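# Seat a rubber cord fully into a lid's groove

## Task

Push the rubber cord down into the lid's groove so that it sits in the groove along the entire loop, with no section left out.

## Robot and tools

Robot: two arms, left_arm and right_arm, each ending in a two-finger gripper. The fingers point along the gripper's own +z axis and spread apart along its y axis. The reported end_effector_position is the spot between the finger pads, roughly 1 cm short of the tips.

Frames: positions and quaternions (end_effector_position, end_effector_quat_wxyz, Hand target) are in the scene frame. Its origin is at table-top height, halfway between the two arms' nominal bases; +z points up, +x reaches out over the table, and left_arm is on the +y side. Image left and right do not match arm names. Offsets you command are instead measured along each arm's own Hand target axes. Reported poses can be off by a few centimetres, more at long reach; a BASES line, if present, gives calibrated base positions.

Rows: every motion command is built from rows of 14 numbers, each between -1 and 1. The first seven belong to left_arm: dx, dy, dz, rx, ry, rz, opening; the next seven are the same for right_arm. Both arms always appear, even if only one moves. dx to rz are an offset from that arm's Hand target as it stood when the action or move began, not a place in the world; 1.0 equals 0.6 m of travel or 180 degrees of turn, and rx, ry, rz form a single rotation vector. The opening is absolute, not an offset: +1 is fully open (0.094 m), -1 closed. Sending zeros for an arm's six pose numbers re-commands its current Hand target; a 0 in the opening slot is a real command (half open), so repeat the present opening to leave the fingers alone.

execute_actions: argument actions is a list of actions; each action is a table of up to 15 rows, one per 1/30 s control step, and a short table repeats its final row to fill 15 steps. All rows of one action are measured from the same starting Hand target. The next action starts from the new Hand target, so sending the same offset again moves further. An empty list just returns state and images. cameras chooses which images come back (omit, null or ["all"] for all; [] for none).

move: argument target is one 14-number row or a list of up to 15 rows; every row is an offset from the Hand targets at the move's start, not from the previous row. speed is each arm's top path speed in m/s (0.002 to 2.9, default 0.25; rotation up to twice that in rad/s), one value or one per target. blend (m) rounds corners between listed targets. opening_speed (0.2 or more, per second on the -1..+1 scale) ramps the fingers gradually. blocking=false returns after about 0.5 s while the move continues. Paths are straight, finish together, last at least 0.5 s and are cut off after 10 s. They do not avoid obstacles or the other arm. Faster moves lag and stray more and hit harder; aiming further past a contact pushes harder. Avoid paths near an arm's own base, which can flip its shoulder posture. The result adds a move: line, e.g. done (at rest within 10 mm and 2 degrees), off_target, moving, held or fault, plus limits such as paced (pose clipped) or held (steps withheld by a check).

wait: seconds 0 to 10; arms keep their last command, and a running move carries on. stop: brakes a running move (needs braking room). zoom_image: camera (cam_low, cam_left_wrist or cam_right_wrist) and region [x0, y0, x1, y1] in pixels, at most 504 by 504, from that camera's latest image. finished_scene: ends the scene for good; optional scene is 1.

Results: each gives robot state and images from cam_low, cam_left_wrist and cam_right_wrist (896x504 each). Hand target is the last commanded pose after clipping; the gripper often stops short of it, and only a new command (even all zeros) asks again. If it still rests short, send the missing distance. Tool commands shows present gripper commands. grip_measured reads the finger opening on the -1..+1 scale (slightly wide with nothing held); the last Joint positions number per arm is the opening in metres. grip_effort_nm is gripper motor effort (negative closing) and is not a pad force. Joint velocities reading within noise means the arm is still. Joint torques include arm weight and have offsets; numbers 1 to 3 wrap at ±28 N m. Camera calibration lines give K and T_world_to_cam for projecting scene points; wrist images may lag while moving.

Control behaviour: each step the commanded orientation is clipped to within 40 degrees of the measured one. Friction and weight can leave the gripper low, short or tilted, and small moves may not happen or go sideways, so check position and orientation after each move. An arm blocked by an object keeps pushing until commanded back past its gripper.

Avoid: knocking anything off the table or leaving it off the table; dropping or releasing moving parts; fast impacts and very hard pressing on the lid; the arms striking or squeezing each other (can end the scene; grippers and wrist cameras are not protected by the clearance check). Loose items may get brief external nudges. Pushing toward unreachable poses, holding loads or stretched arms heats motors: a MOTOR HOT line appears from 75 °C, at 90 °C the arm folds and idles, at 100 °C it goes limp. Joint ranges (rad): waist -2.618 to 3.054, shoulder 0 to 3.142, elbow 0 to 3.142 (straight at 2.901), wrist pitch and yaw ±1.571, wrist roll ±2.094. Closing on soft items should be slow (low opening_speed). The scene keeps running while you think.

Each tool is called in YAML: its name, and indented under it one key for each argument.

## Session

execute_actions:
  actions: []

Scene clock: 0.00 s.
left_arm: end_effector_position=(+0.2812, +0.3859, +0.2022) grip_measured=+1.000 grip_effort_nm=n/a end_effector_quat_wxyz=(+0.463, -0.143, +0.872, +0.061) | right_arm: end_effector_position=(+0.2942, -0.2231, +0.2344) grip_measured=+1.000 grip_effort_nm=n/a end_effector_quat_wxyz=(+0.563, +0.004, +0.826, +0.029)
Joint positions: left_arm=[0.003 0.897 0.636 -0.36 -0.254 -0.209 0.094] | right_arm=[0.52 0.918 0.575 -0.075 0.457 0.25 0.094]
Joint velocities: within noise
Joint torques (N m): no reading
Motor temperatures (°C): left_arm=[24 21 24 25 21 22 23] | right_arm=[22 22 23 23 22 24 22]
Heat: left arm: 25 °C; right arm: 24 °C.
Hand target: left_arm +0.2834, +0.3860, +0.2092; +0.472, -0.144, +0.868, +0.060 | right_arm +0.2952, -0.2225, +0.2402; +0.568, +0.006, +0.822, +0.032
Tool commands: left_gripper/opening=+1.0 right_gripper/opening=+1.0

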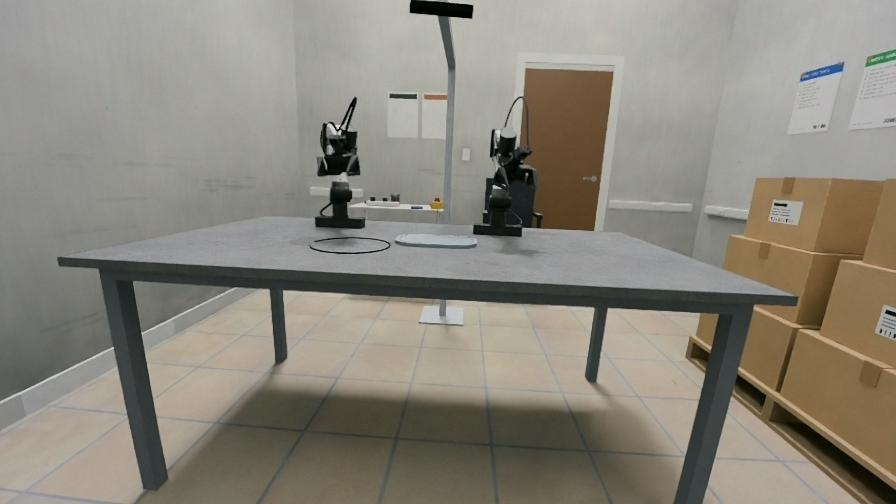

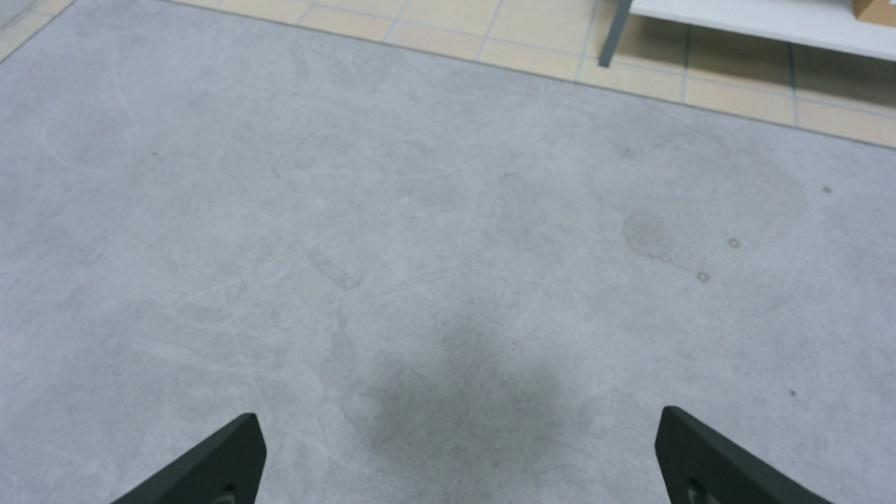

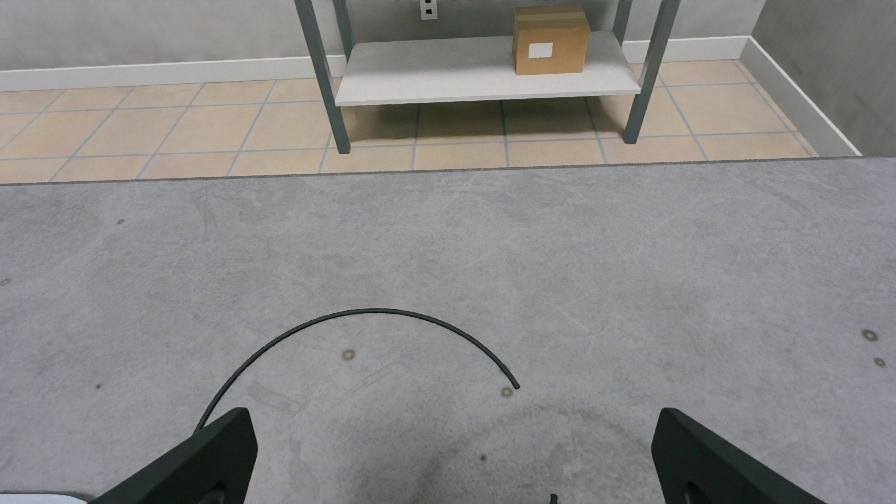

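zoom_image:
  camera: "cam_low"
  region: [290, 200, 500, 280]

Scaled by 2.400 from the camera's 896x504 image, which has a finer 1280x720 frame.

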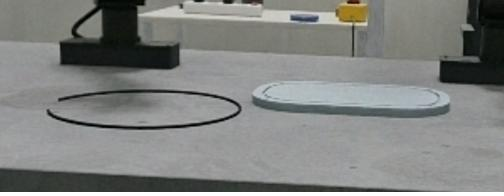

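move:
  target: [0,0,0,0,0,0,1,-0.1475,0.212,-0.094,0.0216,0.241,-0.004,1]

Scene clock: 24.10 s.
left_arm: end_effector_position=(+0.2812, +0.3859, +0.2022) grip_measured=+1.000 grip_effort_nm=-0.017 end_effector_quat_wxyz=(+0.463, -0.143, +0.872, +0.061) | right_arm: end_effector_position=(+0.2725, -0.1056, +0.3491) grip_measured=+1.000 grip_effort_nm=0.007 end_effector_quat_wxyz=(+0.273, -0.002, +0.961, +0.033)
Joint positions: left_arm=[0.003 0.897 0.636 -0.36 -0.254 -0.209 0.094] | right_arm=[0.777 1.71 2.139 -1.545 0.336 0.712 0.094]
Joint velocities: within noise
Joint torques (N m): left_arm=[-0.06 -1.77 7.54 2.07 -0.06 0.08] | right_arm=[0.1 -5.42 7.42 1.26 0.01 0.13]
Motor temperatures (°C): left_arm=[24 21 29 29 21 22 23] | right_arm=[22 22 25 27 22 24 22]
Heat: left arm: 29 °C; right arm: 27 °C.
Hand target: left_arm +0.2834, +0.3860, +0.2092; +0.472, -0.144, +0.868, +0.060 | right_arm +0.2706, -0.1023, +0.3503; +0.223, +0.008, +0.975, +0.001
Off the commanded pose: left_arm 0.007 m, 1 deg | right_arm 0.004 m, 7 deg.
joint sent to its limit (right arm) — joint 4 (wrist pitch), lower limit. The joint targets are off in orientation, not in position.
move: off_target (right_arm)
camera_calibration:
cam_right_wrist: T_world_to_cam=[[0.028677, -0.996678, -0.0762303, -0.08177], [-0.993969, -0.0203572, -0.107758, 0.350891], [0.105848, 0.0788607, -0.99125, 0.424645], [0, 0, 0, 1]] pos_world=[0.306172, -0.107843, 0.452507]

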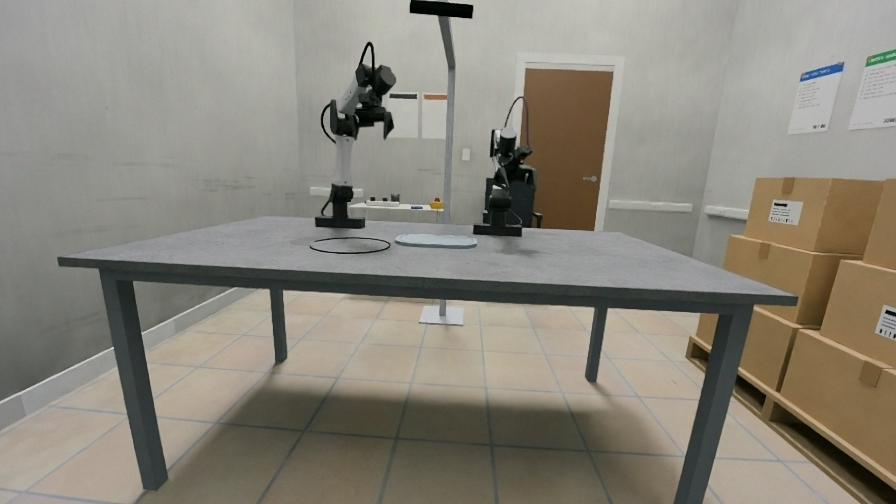

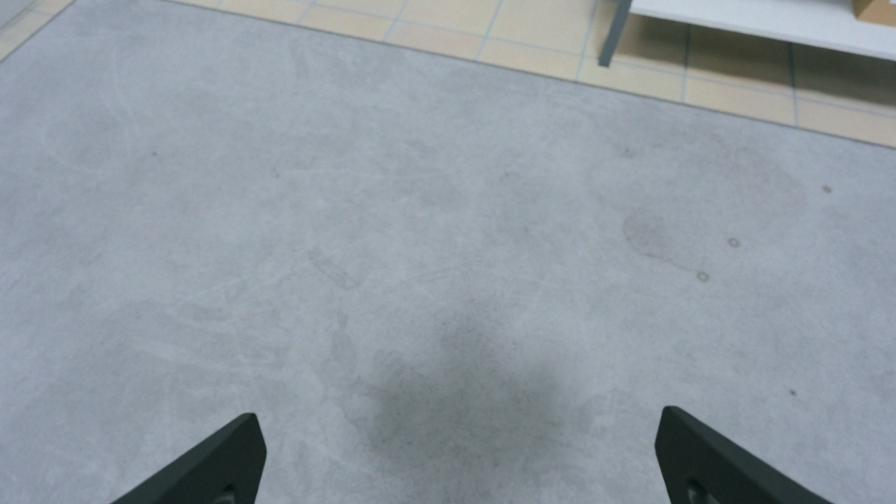

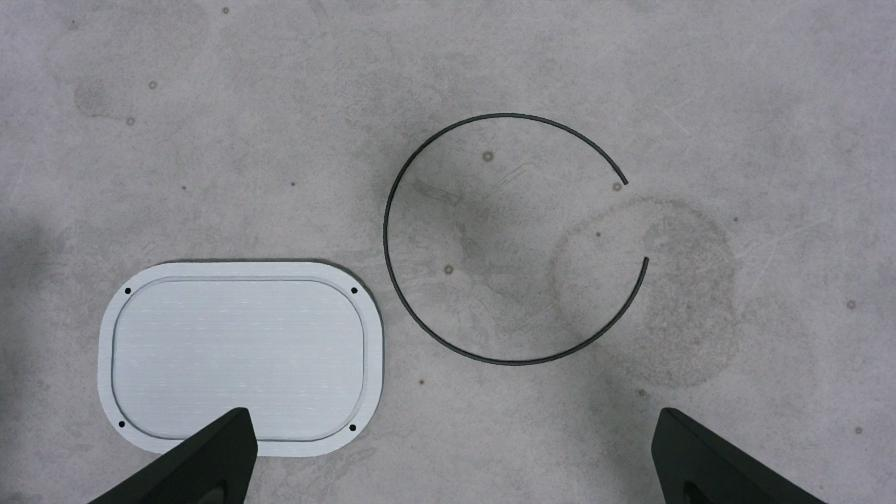

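zoom_image:
  camera: "cam_right_wrist"
  region: [80, 240, 400, 480]

zoom_image:
  camera: "cam_right_wrist"
  region: [560, 140, 700, 300]

Scaled by 1.575 from the camera's 896x504 image, which has a finer 1280x720 frame.

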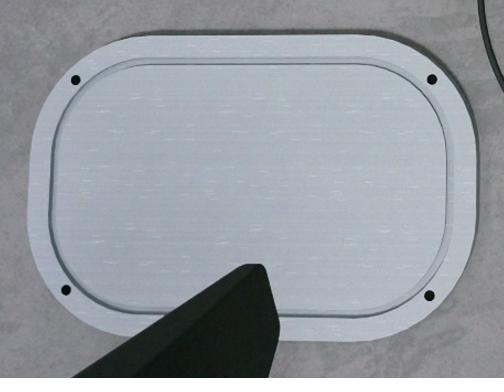

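Scaled by 3.150 from the camera's 896x504 image, which has a finer 1280x720 frame.

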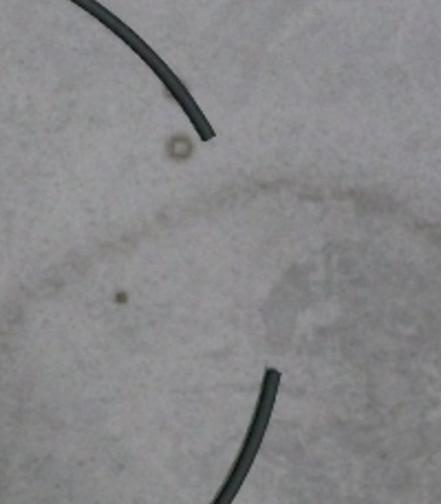

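move:
  target: [0.1738,-0.663,0.0443,0.040,0.314,0.096,0,0,-0.17,0,0,0,0,1]

Scene clock: 89.27 s.
left_arm: end_effector_position=(+0.3720, -0.0043, +0.1194) grip_measured=+0.002 grip_effort_nm=-0.115 end_effector_quat_wxyz=(+0.068, +0.006, +0.996, -0.053) | right_arm: end_effector_position=(+0.2749, -0.2004, +0.3461) grip_measured=+1.000 grip_effort_nm=0.017 end_effector_quat_wxyz=(+0.247, +0.007, +0.969, +0.009)
Joint positions: left_arm=[-0.713 2.66 2.82 -1.558 -0.011 -0.72 0.047] | right_arm=[0.494 1.541 1.969 -1.549 0.224 0.475 0.094]
Joint velocities: within noise
Joint torques (N m): left_arm=[0.2 -12.34 7.58 0.64 0.08 -0.04] | right_arm=[-0.92 -6.72 5.39 1.34 0.01 -0.04]
Motor temperatures (°C): left_arm=[24 22 34 33 21 22 23] | right_arm=[22 25 28 26 22 24 22]
Heat: left arm: 34 °C; right arm: 28 °C.
Hand target: left_arm +0.3728, -0.0063, +0.1201; +0.001, +0.001, +1.000, +0.000 | right_arm +0.2690, -0.2043, +0.3497; +0.223, +0.008, +0.975, +0.001
Off the commanded pose: left_arm 0.002 m, 10 deg | right_arm 0.008 m, 3 deg.
joint sent to its limit (left arm) — joint 4 (wrist pitch), lower limit. The joint targets are off in orientation, not in position.
joint sent to its limit (right arm) — joint 4 (wrist pitch), lower limit. The joint targets are off in orientation, not in position.
move: off_target (left_arm, right_arm)
camera_calibration:
cam_left_wrist: T_world_to_cam=[[-0.0470354, -0.993327, 0.105304, 0.00225913], [-0.951593, 0.0766143, 0.297659, 0.365229], [-0.303741, -0.0862056, -0.948847, 0.326006], [0, 0, 0, 1]] pos_world=[0.446678, 0.00236581, 0.200378]
cam_right_wrist: T_world_to_cam=[[-0.00342692, -0.999387, -0.0348453, -0.182601], [-0.99862, 0.00524613, -0.0522517, 0.338307], [0.0524025, 0.0346182, -0.998026, 0.437091], [0, 0, 0, 1]] pos_world=[0.31431, -0.199396, 0.447543]

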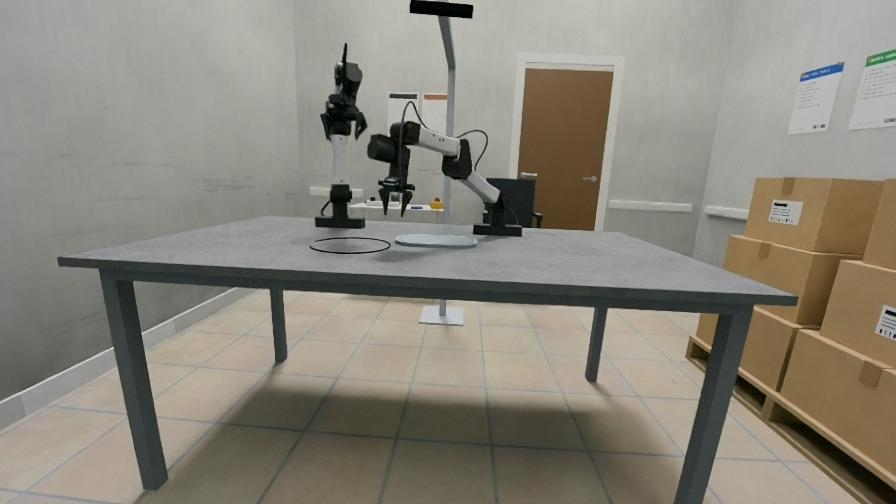

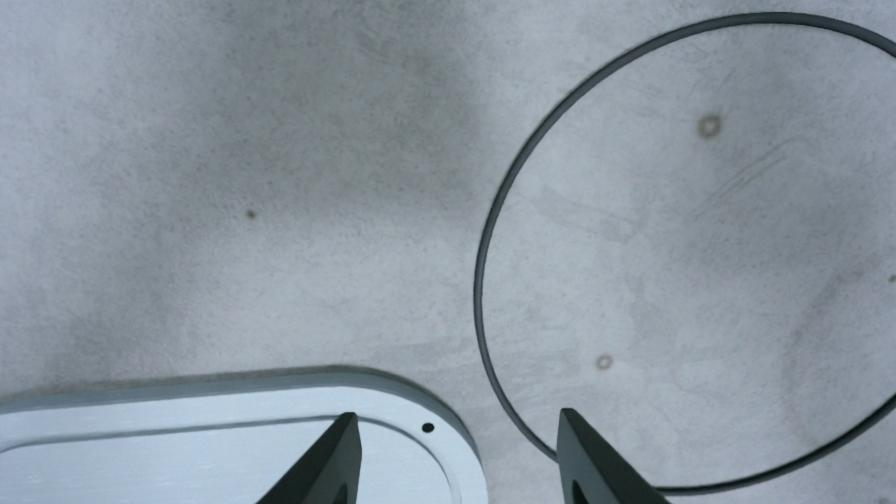

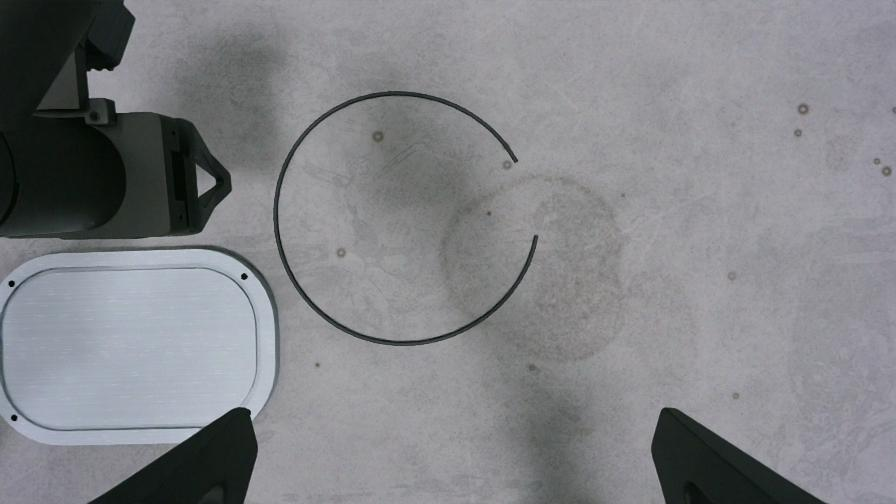

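move:
  target: [0.026,-0.0355,0.117,0,0,0,-0.3,0,0,0,0,0,0,1]
  cameras: ["cam_left_wrist","cam_right_wrist"]

Scene clock: 101.43 s.
left_arm: end_effector_position=(+0.3505, -0.0220, +0.0449) grip_measured=-0.298 grip_effort_nm=-0.115 end_effector_quat_wxyz=(+0.019, +0.008, +1.000, -0.013) | right_arm: end_effector_position=(+0.2749, -0.2003, +0.3460) grip_measured=+1.000 grip_effort_nm=0.012 end_effector_quat_wxyz=(+0.247, +0.007, +0.969, +0.010)
Joint positions: left_arm=[-0.764 2.817 2.839 -1.547 -0.007 -0.766 0.033] | right_arm=[0.494 1.541 1.969 -1.549 0.223 0.475 0.094]
Joint velocities: within noise
Joint torques (N m): left_arm=[0.06 -13.7 7.49 0.64 0.02 -0.15] | right_arm=[-0.88 -6.74 5.39 1.36 0.01 -0.04]
Motor temperatures (°C): left_arm=[24 28 34 31 21 22 23] | right_arm=[22 26 28 26 22 24 22]
Heat: left arm: 34 °C; right arm: 28 °C.
Hand target: left_arm +0.3572, -0.0276, +0.0500; +0.001, +0.001, +1.000, +0.000 | right_arm +0.2690, -0.2043, +0.3497; +0.223, +0.008, +0.975, +0.001
Off the commanded pose: left_arm 0.010 m, 3 deg | right_arm 0.008 m, 3 deg.
elbow stopped short (left arm): the move would have taken joint 3 (elbow) straighter than the controller allows.
joint sent to its limit (right arm) — joint 4 (wrist pitch), lower limit. The joint targets are off in orientation, not in position.
move: off_target (left_arm, right_arm)
camera_calibration:
cam_left_wrist: T_world_to_cam=[[-0.0455293, -0.998534, 0.0292716, -0.00563633], [-0.916921, 0.0534014, 0.395479, 0.351249], [-0.396463, -0.00883388, -0.918008, 0.279977], [0, 0, 0, 1]] pos_world=[0.432811, -0.021912, 0.118274]
cam_right_wrist: T_world_to_cam=[[-0.00271927, -0.999373, -0.0353117, -0.182518], [-0.998644, 0.00454997, -0.0518676, 0.337898], [0.0519957, 0.0351227, -0.998029, 0.437225], [0, 0, 0, 1]] pos_world=[0.314209, -0.199297, 0.447444]
Images, in order (width x height): cam_left_wrist 896x504, cam_right_wrist 896x504.

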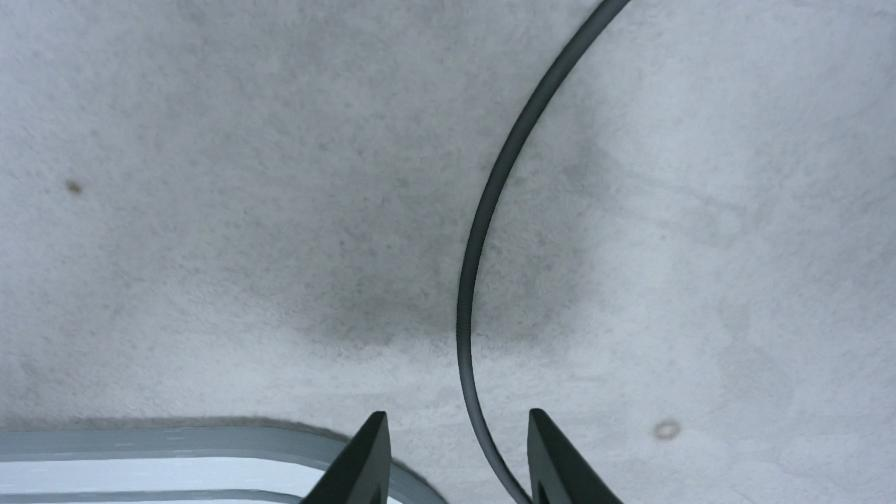

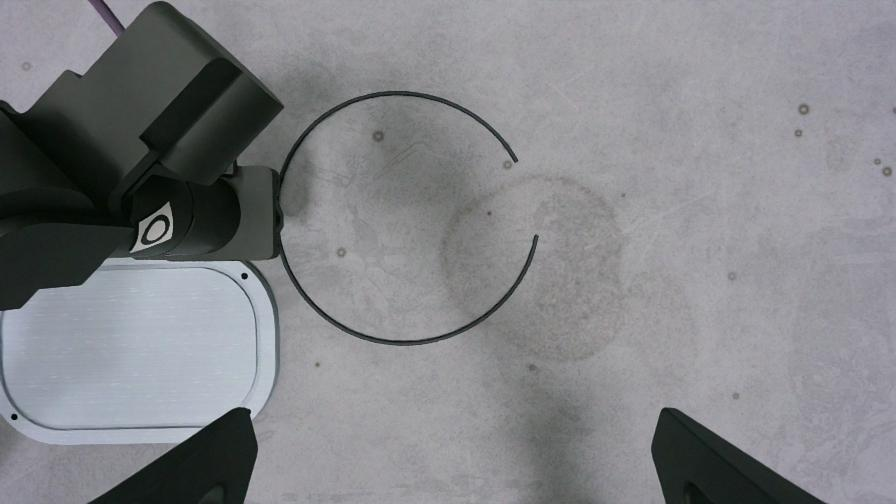

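move:
  target: [0,-0.003,0.04,0,0,0,-0.3,0,0,0,0,0,0,1]
  cameras: ["cam_left_wrist"]
  speed: 0.08

Scene clock: 114.77 s.
left_arm: end_effector_position=(+0.3523, -0.0238, +0.0272) grip_measured=-0.298 grip_effort_nm=-0.125 end_effector_quat_wxyz=(+0.015, +0.007, +1.000, -0.010) | right_arm: end_effector_position=(+0.2749, -0.2003, +0.3460) grip_measured=+1.000 grip_effort_nm=0.007 end_effector_quat_wxyz=(+0.247, +0.007, +0.969, +0.010)
Joint positions: left_arm=[-0.764 2.853 2.839 -1.522 -0.007 -0.769 0.033] | right_arm=[0.494 1.541 1.969 -1.549 0.223 0.475 0.094]
Joint velocities: within noise
Joint torques (N m): left_arm=[0.18 -12.7 7.57 0.6 0.02 -0.04] | right_arm=[-0.92 -6.68 5.31 1.35 -0.02 -0.04]
Motor temperatures (°C): left_arm=[24 34 36 30 21 22 23] | right_arm=[22 26 28 26 22 24 22]
Heat: left arm: 36 °C; right arm: 28 °C.
Hand target: left_arm +0.3572, -0.0294, +0.0260; +0.001, +0.001, +1.000, +0.000 | right_arm +0.2690, -0.2043, +0.3497; +0.223, +0.008, +0.975, +0.001
Off the commanded pose: left_arm 0.008 m, 2 deg | right_arm 0.008 m, 3 deg.
elbow stopped short (left arm): the move would have taken joint 3 (elbow) straighter than the controller allows.
joint sent to its limit (right arm) — joint 4 (wrist pitch), lower limit. The joint targets are off in orientation, not in position.
move: off_target (right_arm)
camera_calibration:
cam_left_wrist: T_world_to_cam=[[-0.0423771, -0.998844, 0.0226995, -0.00773095], [-0.914251, 0.0479308, 0.402302, 0.358751], [-0.402925, -0.0037047, -0.915226, 0.266728], [0, 0, 0, 1]] pos_world=[0.435132, -0.0239291, 0.0999654]
Images, in order (width x height): cam_left_wrist 896x504.

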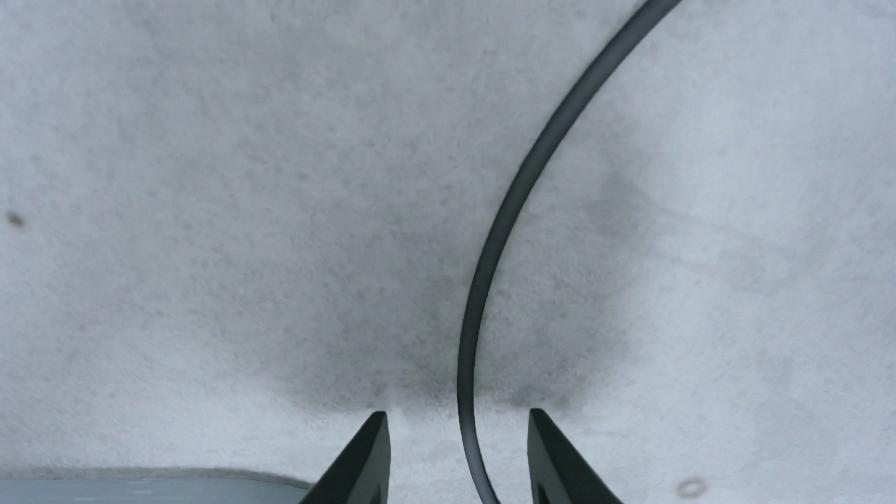

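move:
  target: [0,0,0.022,0,0,0,-0.3,0,0,0,0,0,0,1]
  cameras: ["cam_left_wrist"]
  speed: 0.06

Scene clock: 118.20 s.
left_arm: end_effector_position=(+0.3527, -0.0244, +0.0181) grip_measured=-0.298 grip_effort_nm=-0.115 end_effector_quat_wxyz=(+0.013, +0.007, +1.000, -0.008) | right_arm: end_effector_position=(+0.2749, -0.2003, +0.3460) grip_measured=+1.000 grip_effort_nm=0.007 end_effector_quat_wxyz=(+0.247, +0.007, +0.969, +0.010)
Joint positions: left_arm=[-0.764 2.871 2.839 -1.51 -0.006 -0.77 0.033] | right_arm=[0.494 1.541 1.969 -1.549 0.223 0.475 0.094]
Joint velocities: within noise
Joint torques (N m): left_arm=[0.09 -11.95 7.86 0.63 0.06 -0.06] | right_arm=[-0.92 -6.71 5.41 1.35 0.01 -0.04]
Motor temperatures (°C): left_arm=[24 34 36 30 21 22 23] | right_arm=[22 26 28 26 22 24 22]
Heat: left arm: 36 °C; right arm: 28 °C.
Hand target: left_arm +0.3573, -0.0294, +0.0128; +0.001, +0.001, +1.000, +0.000 | right_arm +0.2690, -0.2043, +0.3497; +0.223, +0.008, +0.975, +0.001
Off the commanded pose: left_arm 0.009 m, 2 deg | right_arm 0.008 m, 3 deg.
elbow stopped short (left arm): the move would have taken joint 3 (elbow) straighter than the controller allows.
joint sent to its limit (right arm) — joint 4 (wrist pitch), lower limit. The joint targets are off in orientation, not in position.
move: off_target (right_arm)
camera_calibration:
cam_left_wrist: T_world_to_cam=[[-0.0415437, -0.998953, 0.0191767, -0.0084396], [-0.912342, 0.0457523, 0.406866, 0.362024], [-0.407317, -0.000592954, -0.913287, 0.26026], [0, 0, 0, 1]] pos_world=[0.435947, -0.0248399, 0.0905586]
Images, in order (width x height): cam_left_wrist 896x504.

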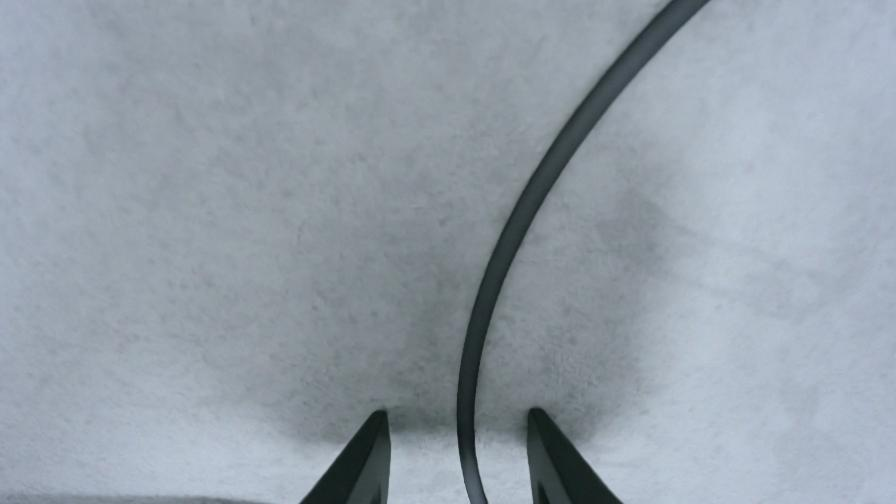

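move:
  target: [0,0,0.012,0,0,0,-0.3,0,0,0,0,0,0,1]
  cameras: ["cam_left_wrist"]
  speed: 0.06

move:
  target: [0,0,0,0,0,0,-0.97,0,0,0,0,0,0,1]
  cameras: ["cam_left_wrist"]
  opening_speed: 0.6

Scene clock: 122.57 s.
left_arm: end_effector_position=(+0.3528, -0.0246, +0.0174) grip_measured=-0.298 grip_effort_nm=-0.110 end_effector_quat_wxyz=(+0.012, +0.007, +1.000, -0.008) | right_arm: end_effector_position=(+0.2749, -0.2003, +0.3460) grip_measured=+1.000 grip_effort_nm=0.012 end_effector_quat_wxyz=(+0.247, +0.006, +0.969, +0.010)
Joint positions: left_arm=[-0.764 2.875 2.844 -1.511 -0.006 -0.77 0.033] | right_arm=[0.494 1.541 1.969 -1.549 0.223 0.474 0.094]
Joint velocities: within noise
Joint torques (N m): left_arm=[0.12 -10.93 7.16 0.73 0.03 -0.08] | right_arm=[-0.94 -6.69 5.37 1.35 0.01 -0.02]
Motor temperatures (°C): left_arm=[24 34 37 29 21 22 23] | right_arm=[22 27 28 26 22 24 22]
Heat: left arm: 37 °C; right arm: 28 °C.
Hand target: left_arm +0.3572, -0.0294, +0.0055; +0.001, +0.001, +1.000, +0.000 | right_arm +0.2690, -0.2043, +0.3497; +0.223, +0.008, +0.975, +0.001
Off the commanded pose: left_arm 0.014 m, 2 deg | right_arm 0.008 m, 3 deg.
elbow stopped short (left arm): the move would have taken joint 3 (elbow) straighter than the controller allows.
joint sent to its limit (right arm) — joint 4 (wrist pitch), lower limit. The joint targets are off in orientation, not in position.
move: off_target (left_arm, right_arm)
camera_calibration:
cam_left_wrist: T_world_to_cam=[[-0.0415039, -0.998948, 0.019504, -0.00866732], [-0.912215, 0.0458495, 0.407139, 0.362333], [-0.407605, -0.000893905, -0.913158, 0.259768], [0, 0, 0, 1]] pos_world=[0.436048, -0.0250388, 0.0898579]
Images, in order (width x height): cam_left_wrist 896x504.

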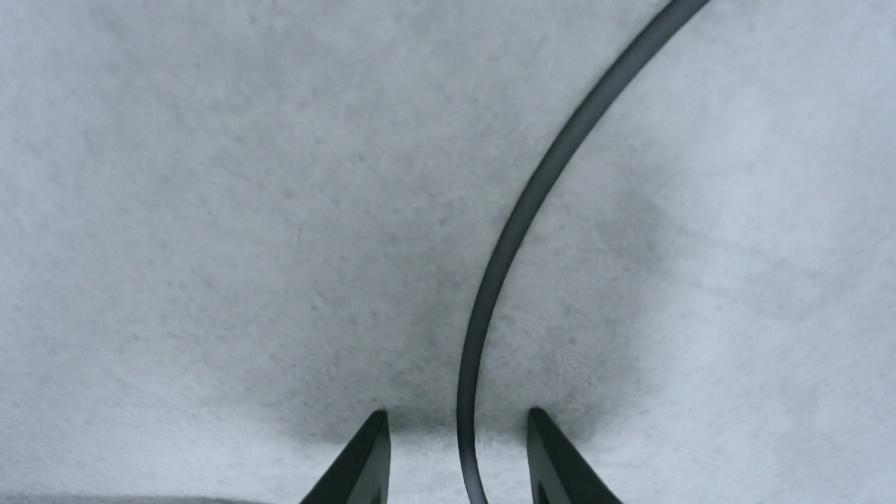

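Scene clock: 124.03 s.
left_arm: end_effector_position=(+0.3545, -0.0269, +0.0175) grip_measured=-0.969 grip_effort_nm=-0.755 end_effector_quat_wxyz=(+0.015, +0.006, +1.000, -0.013) | right_arm: end_effector_position=(+0.2749, -0.2003, +0.3460) grip_measured=+1.000 grip_effort_nm=0.007 end_effector_quat_wxyz=(+0.247, +0.006, +0.969, +0.010)
Joint positions: left_arm=[-0.764 2.875 2.844 -1.5 -0.003 -0.771 0.001] | right_arm=[0.494 1.541 1.969 -1.549 0.223 0.474 0.094]
Joint velocities: left_arm=[-0.002 -0.007 0.002 -0.022 -0.022 0.022 0.009] | right_arm=[within noise]
Joint torques (N m): left_arm=[0.06 -11 7.45 0.59 0.05 -0.1] | right_arm=[-0.92 -6.74 5.35 1.35 -0.02 -0.02]
Motor temperatures (°C): left_arm=[24 34 37 29 21 22 23] | right_arm=[22 27 28 26 22 24 22]
Heat: left arm: 37 °C; right arm: 28 °C.
Hand target: left_arm +0.3573, -0.0294, +0.0055; +0.001, +0.001, +1.000, +0.000 | right_arm +0.2690, -0.2043, +0.3497; +0.223, +0.008, +0.975, +0.001
Off the commanded pose: left_arm 0.013 m, 2 deg | right_arm 0.008 m, 3 deg.
elbow stopped short (left arm): the move would have taken joint 3 (elbow) straighter than the controller allows.
joint sent to its limit (right arm) — joint 4 (wrist pitch), lower limit. The joint targets are off in orientation, not in position.
move: off_target (left_arm, right_arm)
camera_calibration:
cam_left_wrist: T_world_to_cam=[[-0.0410176, -0.998739, 0.0289416, -0.0111567], [-0.914637, 0.0491917, 0.401273, 0.364909], [-0.402191, -0.0100118, -0.915501, 0.258403], [0, 0, 0, 1]] pos_world=[0.437229, -0.026506, 0.0904632]
Images, in order (width x height): cam_left_wrist 896x504.

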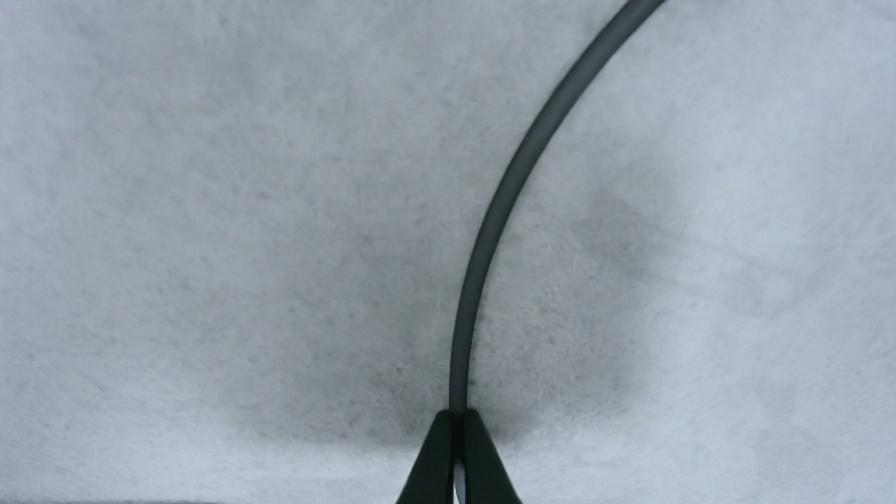

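move:
  target: [0,0,-0.09,0,0,0,-0.97,0,0,0,0,0,0,1]
  speed: 0.1

Scene clock: 128.20 s.
left_arm: end_effector_position=(+0.3514, -0.0238, +0.0239) grip_measured=-0.966 grip_effort_nm=-0.911 end_effector_quat_wxyz=(+0.012, +0.006, +1.000, -0.009) | right_arm: end_effector_position=(+0.2749, -0.2003, +0.3460) grip_measured=+1.000 grip_effort_nm=0.007 end_effector_quat_wxyz=(+0.247, +0.006, +0.969, +0.010)
Joint positions: left_arm=[-0.764 2.862 2.844 -1.524 -0.003 -0.771 0.002] | right_arm=[0.494 1.541 1.969 -1.549 0.223 0.474 0.094]
Joint velocities: within noise
Joint torques (N m): left_arm=[0.13 -19.77 7.3 0.33 0.03 -0.02] | right_arm=[-0.95 -6.69 5.38 1.33 0.01 -0.03]
Motor temperatures (°C): left_arm=[24 35 37 29 21 22 23] | right_arm=[22 27 28 26 22 24 22]
Heat: left arm: 37 °C; right arm: 28 °C.
Hand target: left_arm +0.3572, -0.0294, +0.0596; +0.001, +0.001, +1.000, +0.000 | right_arm +0.2690, -0.2043, +0.3497; +0.223, +0.008, +0.975, +0.001
Off the commanded pose: left_arm 0.036 m, 2 deg | right_arm 0.008 m, 3 deg.
elbow stopped short (left arm): the move would have taken joint 3 (elbow) straighter than the controller allows.
joint sent to its limit (right arm) — joint 4 (wrist pitch), lower limit. The joint targets are off in orientation, not in position.
move: off_target (left_arm, right_arm)
camera_calibration:
cam_left_wrist: T_world_to_cam=[[-0.0407282, -0.99894, 0.0214401, -0.00836071], [-0.911481, 0.0459357, 0.408768, 0.35807], [-0.40932, -0.00289385, -0.912386, 0.265613], [0, 0, 0, 1]] pos_world=[0.434754, -0.0240314, 0.0961533]
cam_right_wrist: T_world_to_cam=[[-0.00221937, -0.999371, -0.0353885, -0.182541], [-0.998655, 0.00404781, -0.0516803, 0.337716], [0.051791, 0.0352262, -0.998036, 0.437309], [0, 0, 0, 1]] pos_world=[0.314209, -0.199198, 0.447444]

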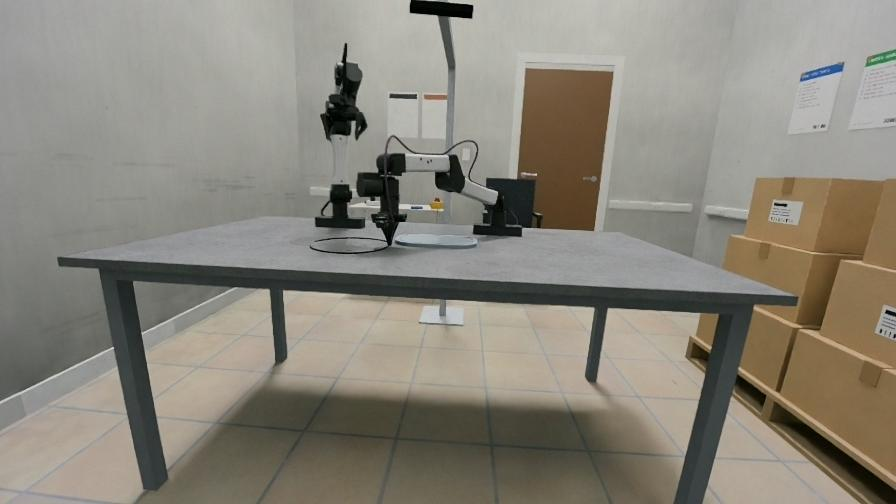

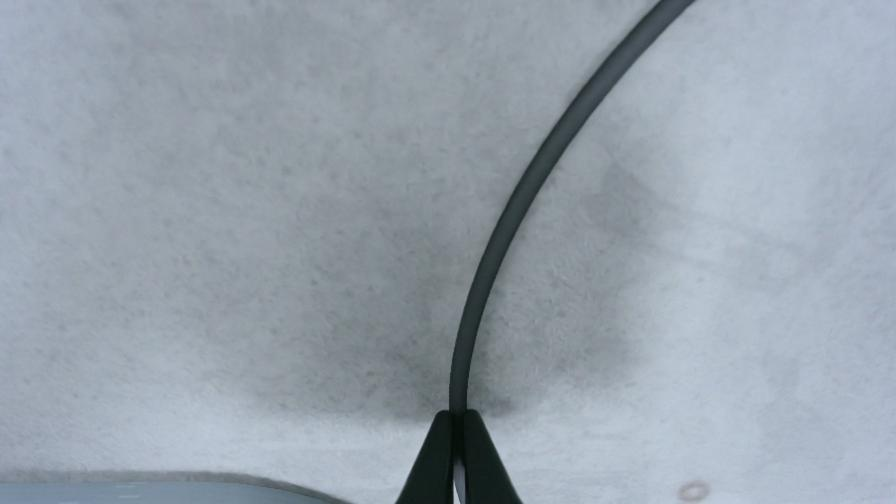

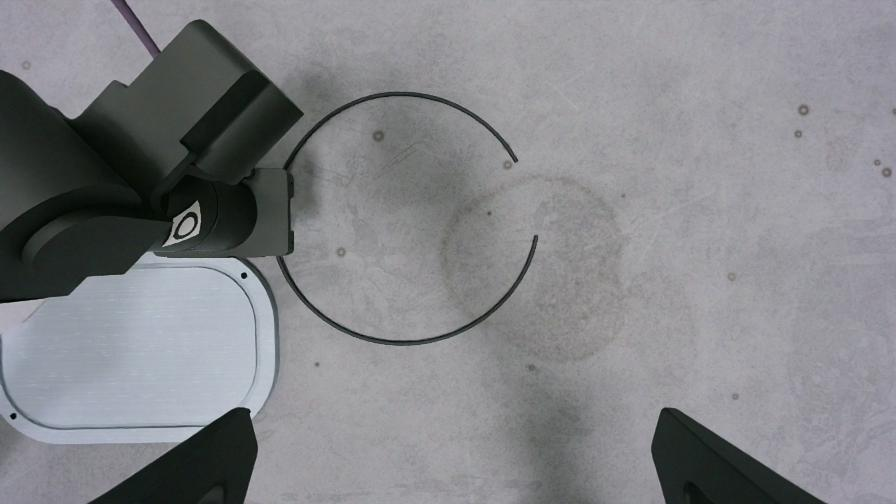

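move:
  target: [0.05,0.05,0,0,0,0,-0.97,0,0,0,0,0,0,1]
  speed: 0.1

Scene clock: 134.33 s.
left_arm: end_effector_position=(+0.3228, +0.0046, +0.0370) grip_measured=-0.968 grip_effort_nm=-0.960 end_effector_quat_wxyz=(-0.019, +0.006, +1.000, +0.021) | right_arm: end_effector_position=(+0.2749, -0.2003, +0.3460) grip_measured=+1.000 grip_effort_nm=0.017 end_effector_quat_wxyz=(+0.247, +0.006, +0.969, +0.010)
Joint positions: left_arm=[-0.764 2.616 2.411 -1.423 -0.003 -0.771 0.001] | right_arm=[0.494 1.541 1.969 -1.549 0.223 0.474 0.094]
Joint velocities: within noise
Joint torques (N m): left_arm=[0.32 -18.76 4.48 0.37 0.02 -0.06] | right_arm=[-0.9 -6.69 5.35 1.35 -0.01 -0.03]
Motor temperatures (°C): left_arm=[24 40 37 29 21 22 23] | right_arm=[22 27 28 26 22 24 22]
Heat: left arm: 40 °C; right arm: 28 °C.
Hand target: left_arm +0.3273, +0.0006, +0.0595; +0.001, +0.001, +1.000, +0.000 | right_arm +0.2690, -0.2043, +0.3497; +0.223, +0.008, +0.975, +0.001
Off the commanded pose: left_arm 0.023 m, 3 deg | right_arm 0.008 m, 3 deg.
joint sent to its limit (right arm) — joint 4 (wrist pitch), lower limit. The joint targets are off in orientation, not in position.
move: off_target (left_arm, right_arm)
camera_calibration:
cam_left_wrist: T_world_to_cam=[[-0.0412386, -0.998491, -0.0362652, 0.0209672], [-0.884985, 0.0196544, 0.465205, 0.314783], [-0.46379, 0.0512786, -0.88446, 0.282253], [0, 0, 0, 1]] pos_world=[0.410349, 0.000275136, 0.103963]
cam_right_wrist: T_world_to_cam=[[-0.00221937, -0.999371, -0.0353885, -0.182541], [-0.998655, 0.00404781, -0.0516803, 0.337716], [0.051791, 0.0352262, -0.998036, 0.437309], [0, 0, 0, 1]] pos_world=[0.314209, -0.199198, 0.447444]

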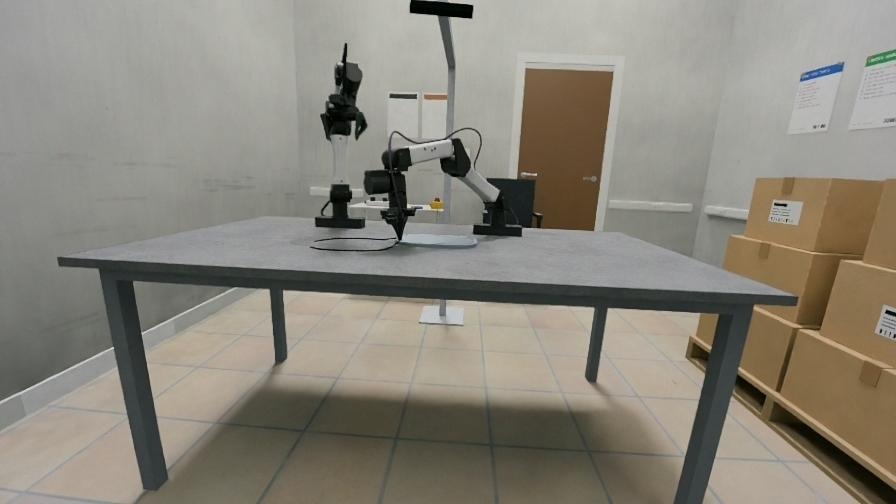

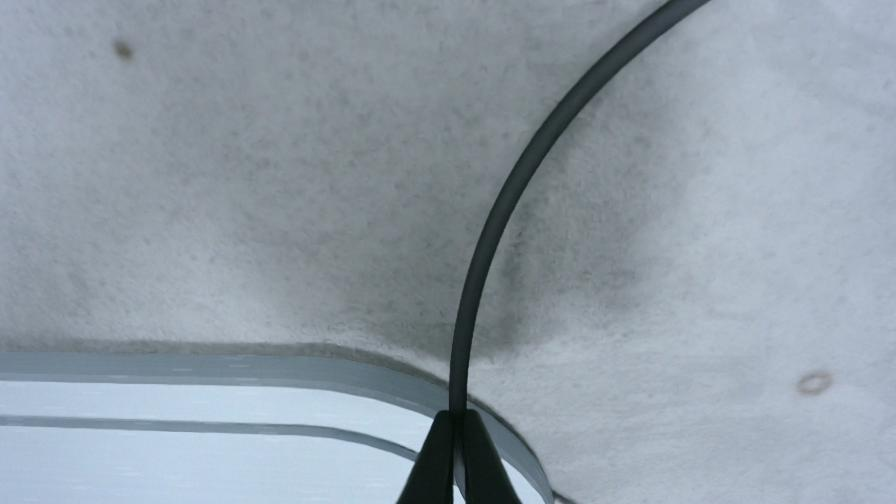

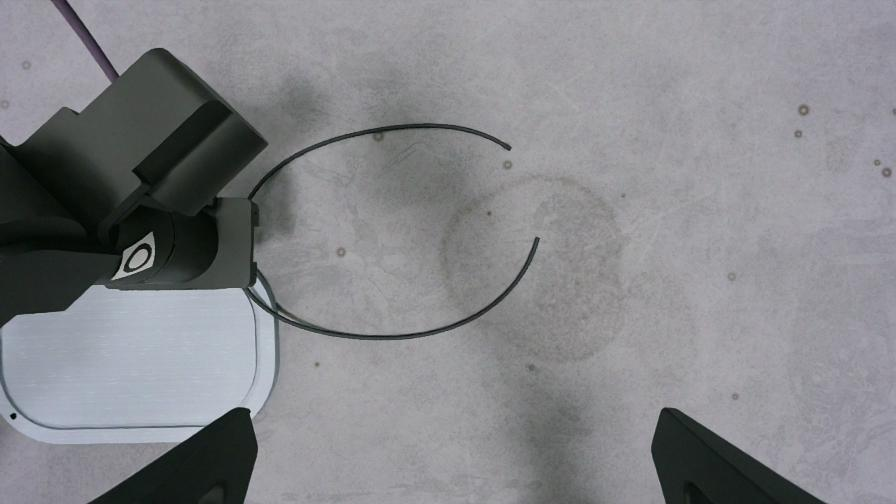

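move:
  target: [0.154,0.44,-0.026,0,0,0,-0.97,0,0,0,0,0,0,1]
  speed: 0.12

Scene clock: 140.70 s.
left_arm: end_effector_position=(+0.2340, +0.2651, +0.0709) grip_measured=-0.964 grip_effort_nm=-0.886 end_effector_quat_wxyz=(-0.013, -0.004, +1.000, +0.006) | right_arm: end_effector_position=(+0.2749, -0.2003, +0.3460) grip_measured=+1.000 grip_effort_nm=0.012 end_effector_quat_wxyz=(+0.247, +0.006, +0.969, +0.010)
Joint positions: left_arm=[-0.294 1.647 1.051 -1.005 -0.003 -0.321 0.002] | right_arm=[0.494 1.541 1.969 -1.549 0.223 0.474 0.094]
Joint velocities: within noise
Joint torques (N m): left_arm=[0.13 -8.85 4.33 0.49 0.03 0.16] | right_arm=[-0.98 -6.67 5.35 1.32 0 -0.01]
Motor temperatures (°C): left_arm=[24 43 35 29 21 22 24] | right_arm=[22 27 28 26 22 24 22]
Heat: left arm: 43 °C; right arm: 28 °C.
Hand target: left_arm +0.2352, +0.2648, +0.0751; +0.001, +0.001, +1.000, +0.000 | right_arm +0.2690, -0.2043, +0.3497; +0.223, +0.008, +0.975, +0.001
Off the commanded pose: left_arm 0.004 m, 2 deg | right_arm 0.008 m, 3 deg.
joint sent to its limit (right arm) — joint 4 (wrist pitch), lower limit. The joint targets are off in orientation, not in position.
move: off_target (right_arm)
camera_calibration:
cam_left_wrist: T_world_to_cam=[[-0.0208084, -0.999756, -0.00743794, 0.272152], [-0.890577, 0.015154, 0.45458, 0.218563], [-0.454356, 0.0160831, -0.890675, 0.265196], [0, 0, 0, 1]] pos_world=[0.320804, 0.264509, 0.138874]
cam_right_wrist: T_world_to_cam=[[-0.00221937, -0.999371, -0.0353885, -0.182541], [-0.998655, 0.00404781, -0.0516803, 0.337716], [0.051791, 0.0352262, -0.998036, 0.437309], [0, 0, 0, 1]] pos_world=[0.314209, -0.199198, 0.447444]

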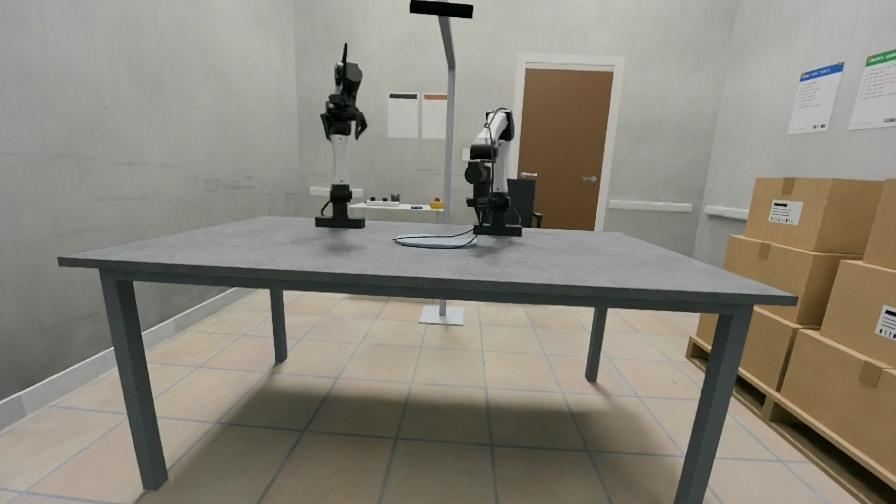

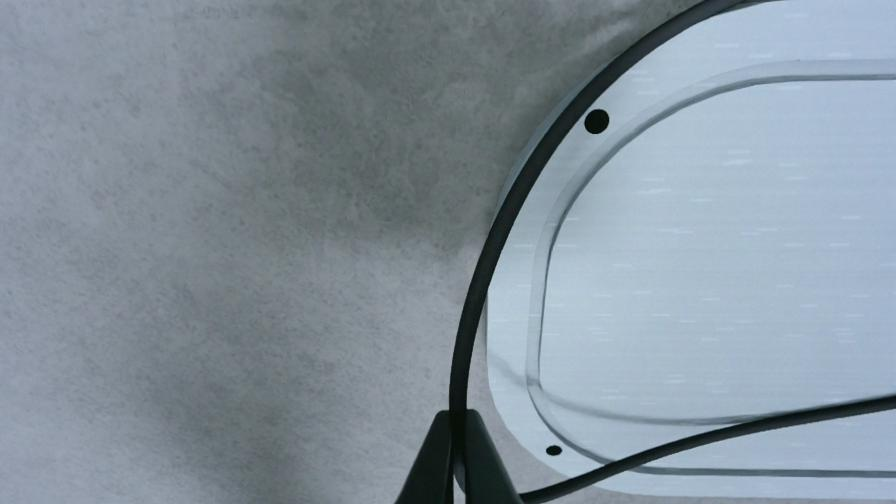

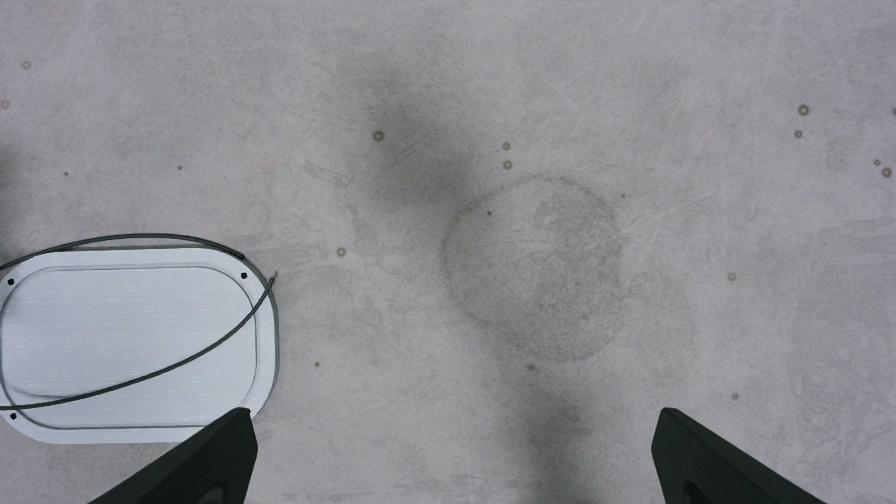

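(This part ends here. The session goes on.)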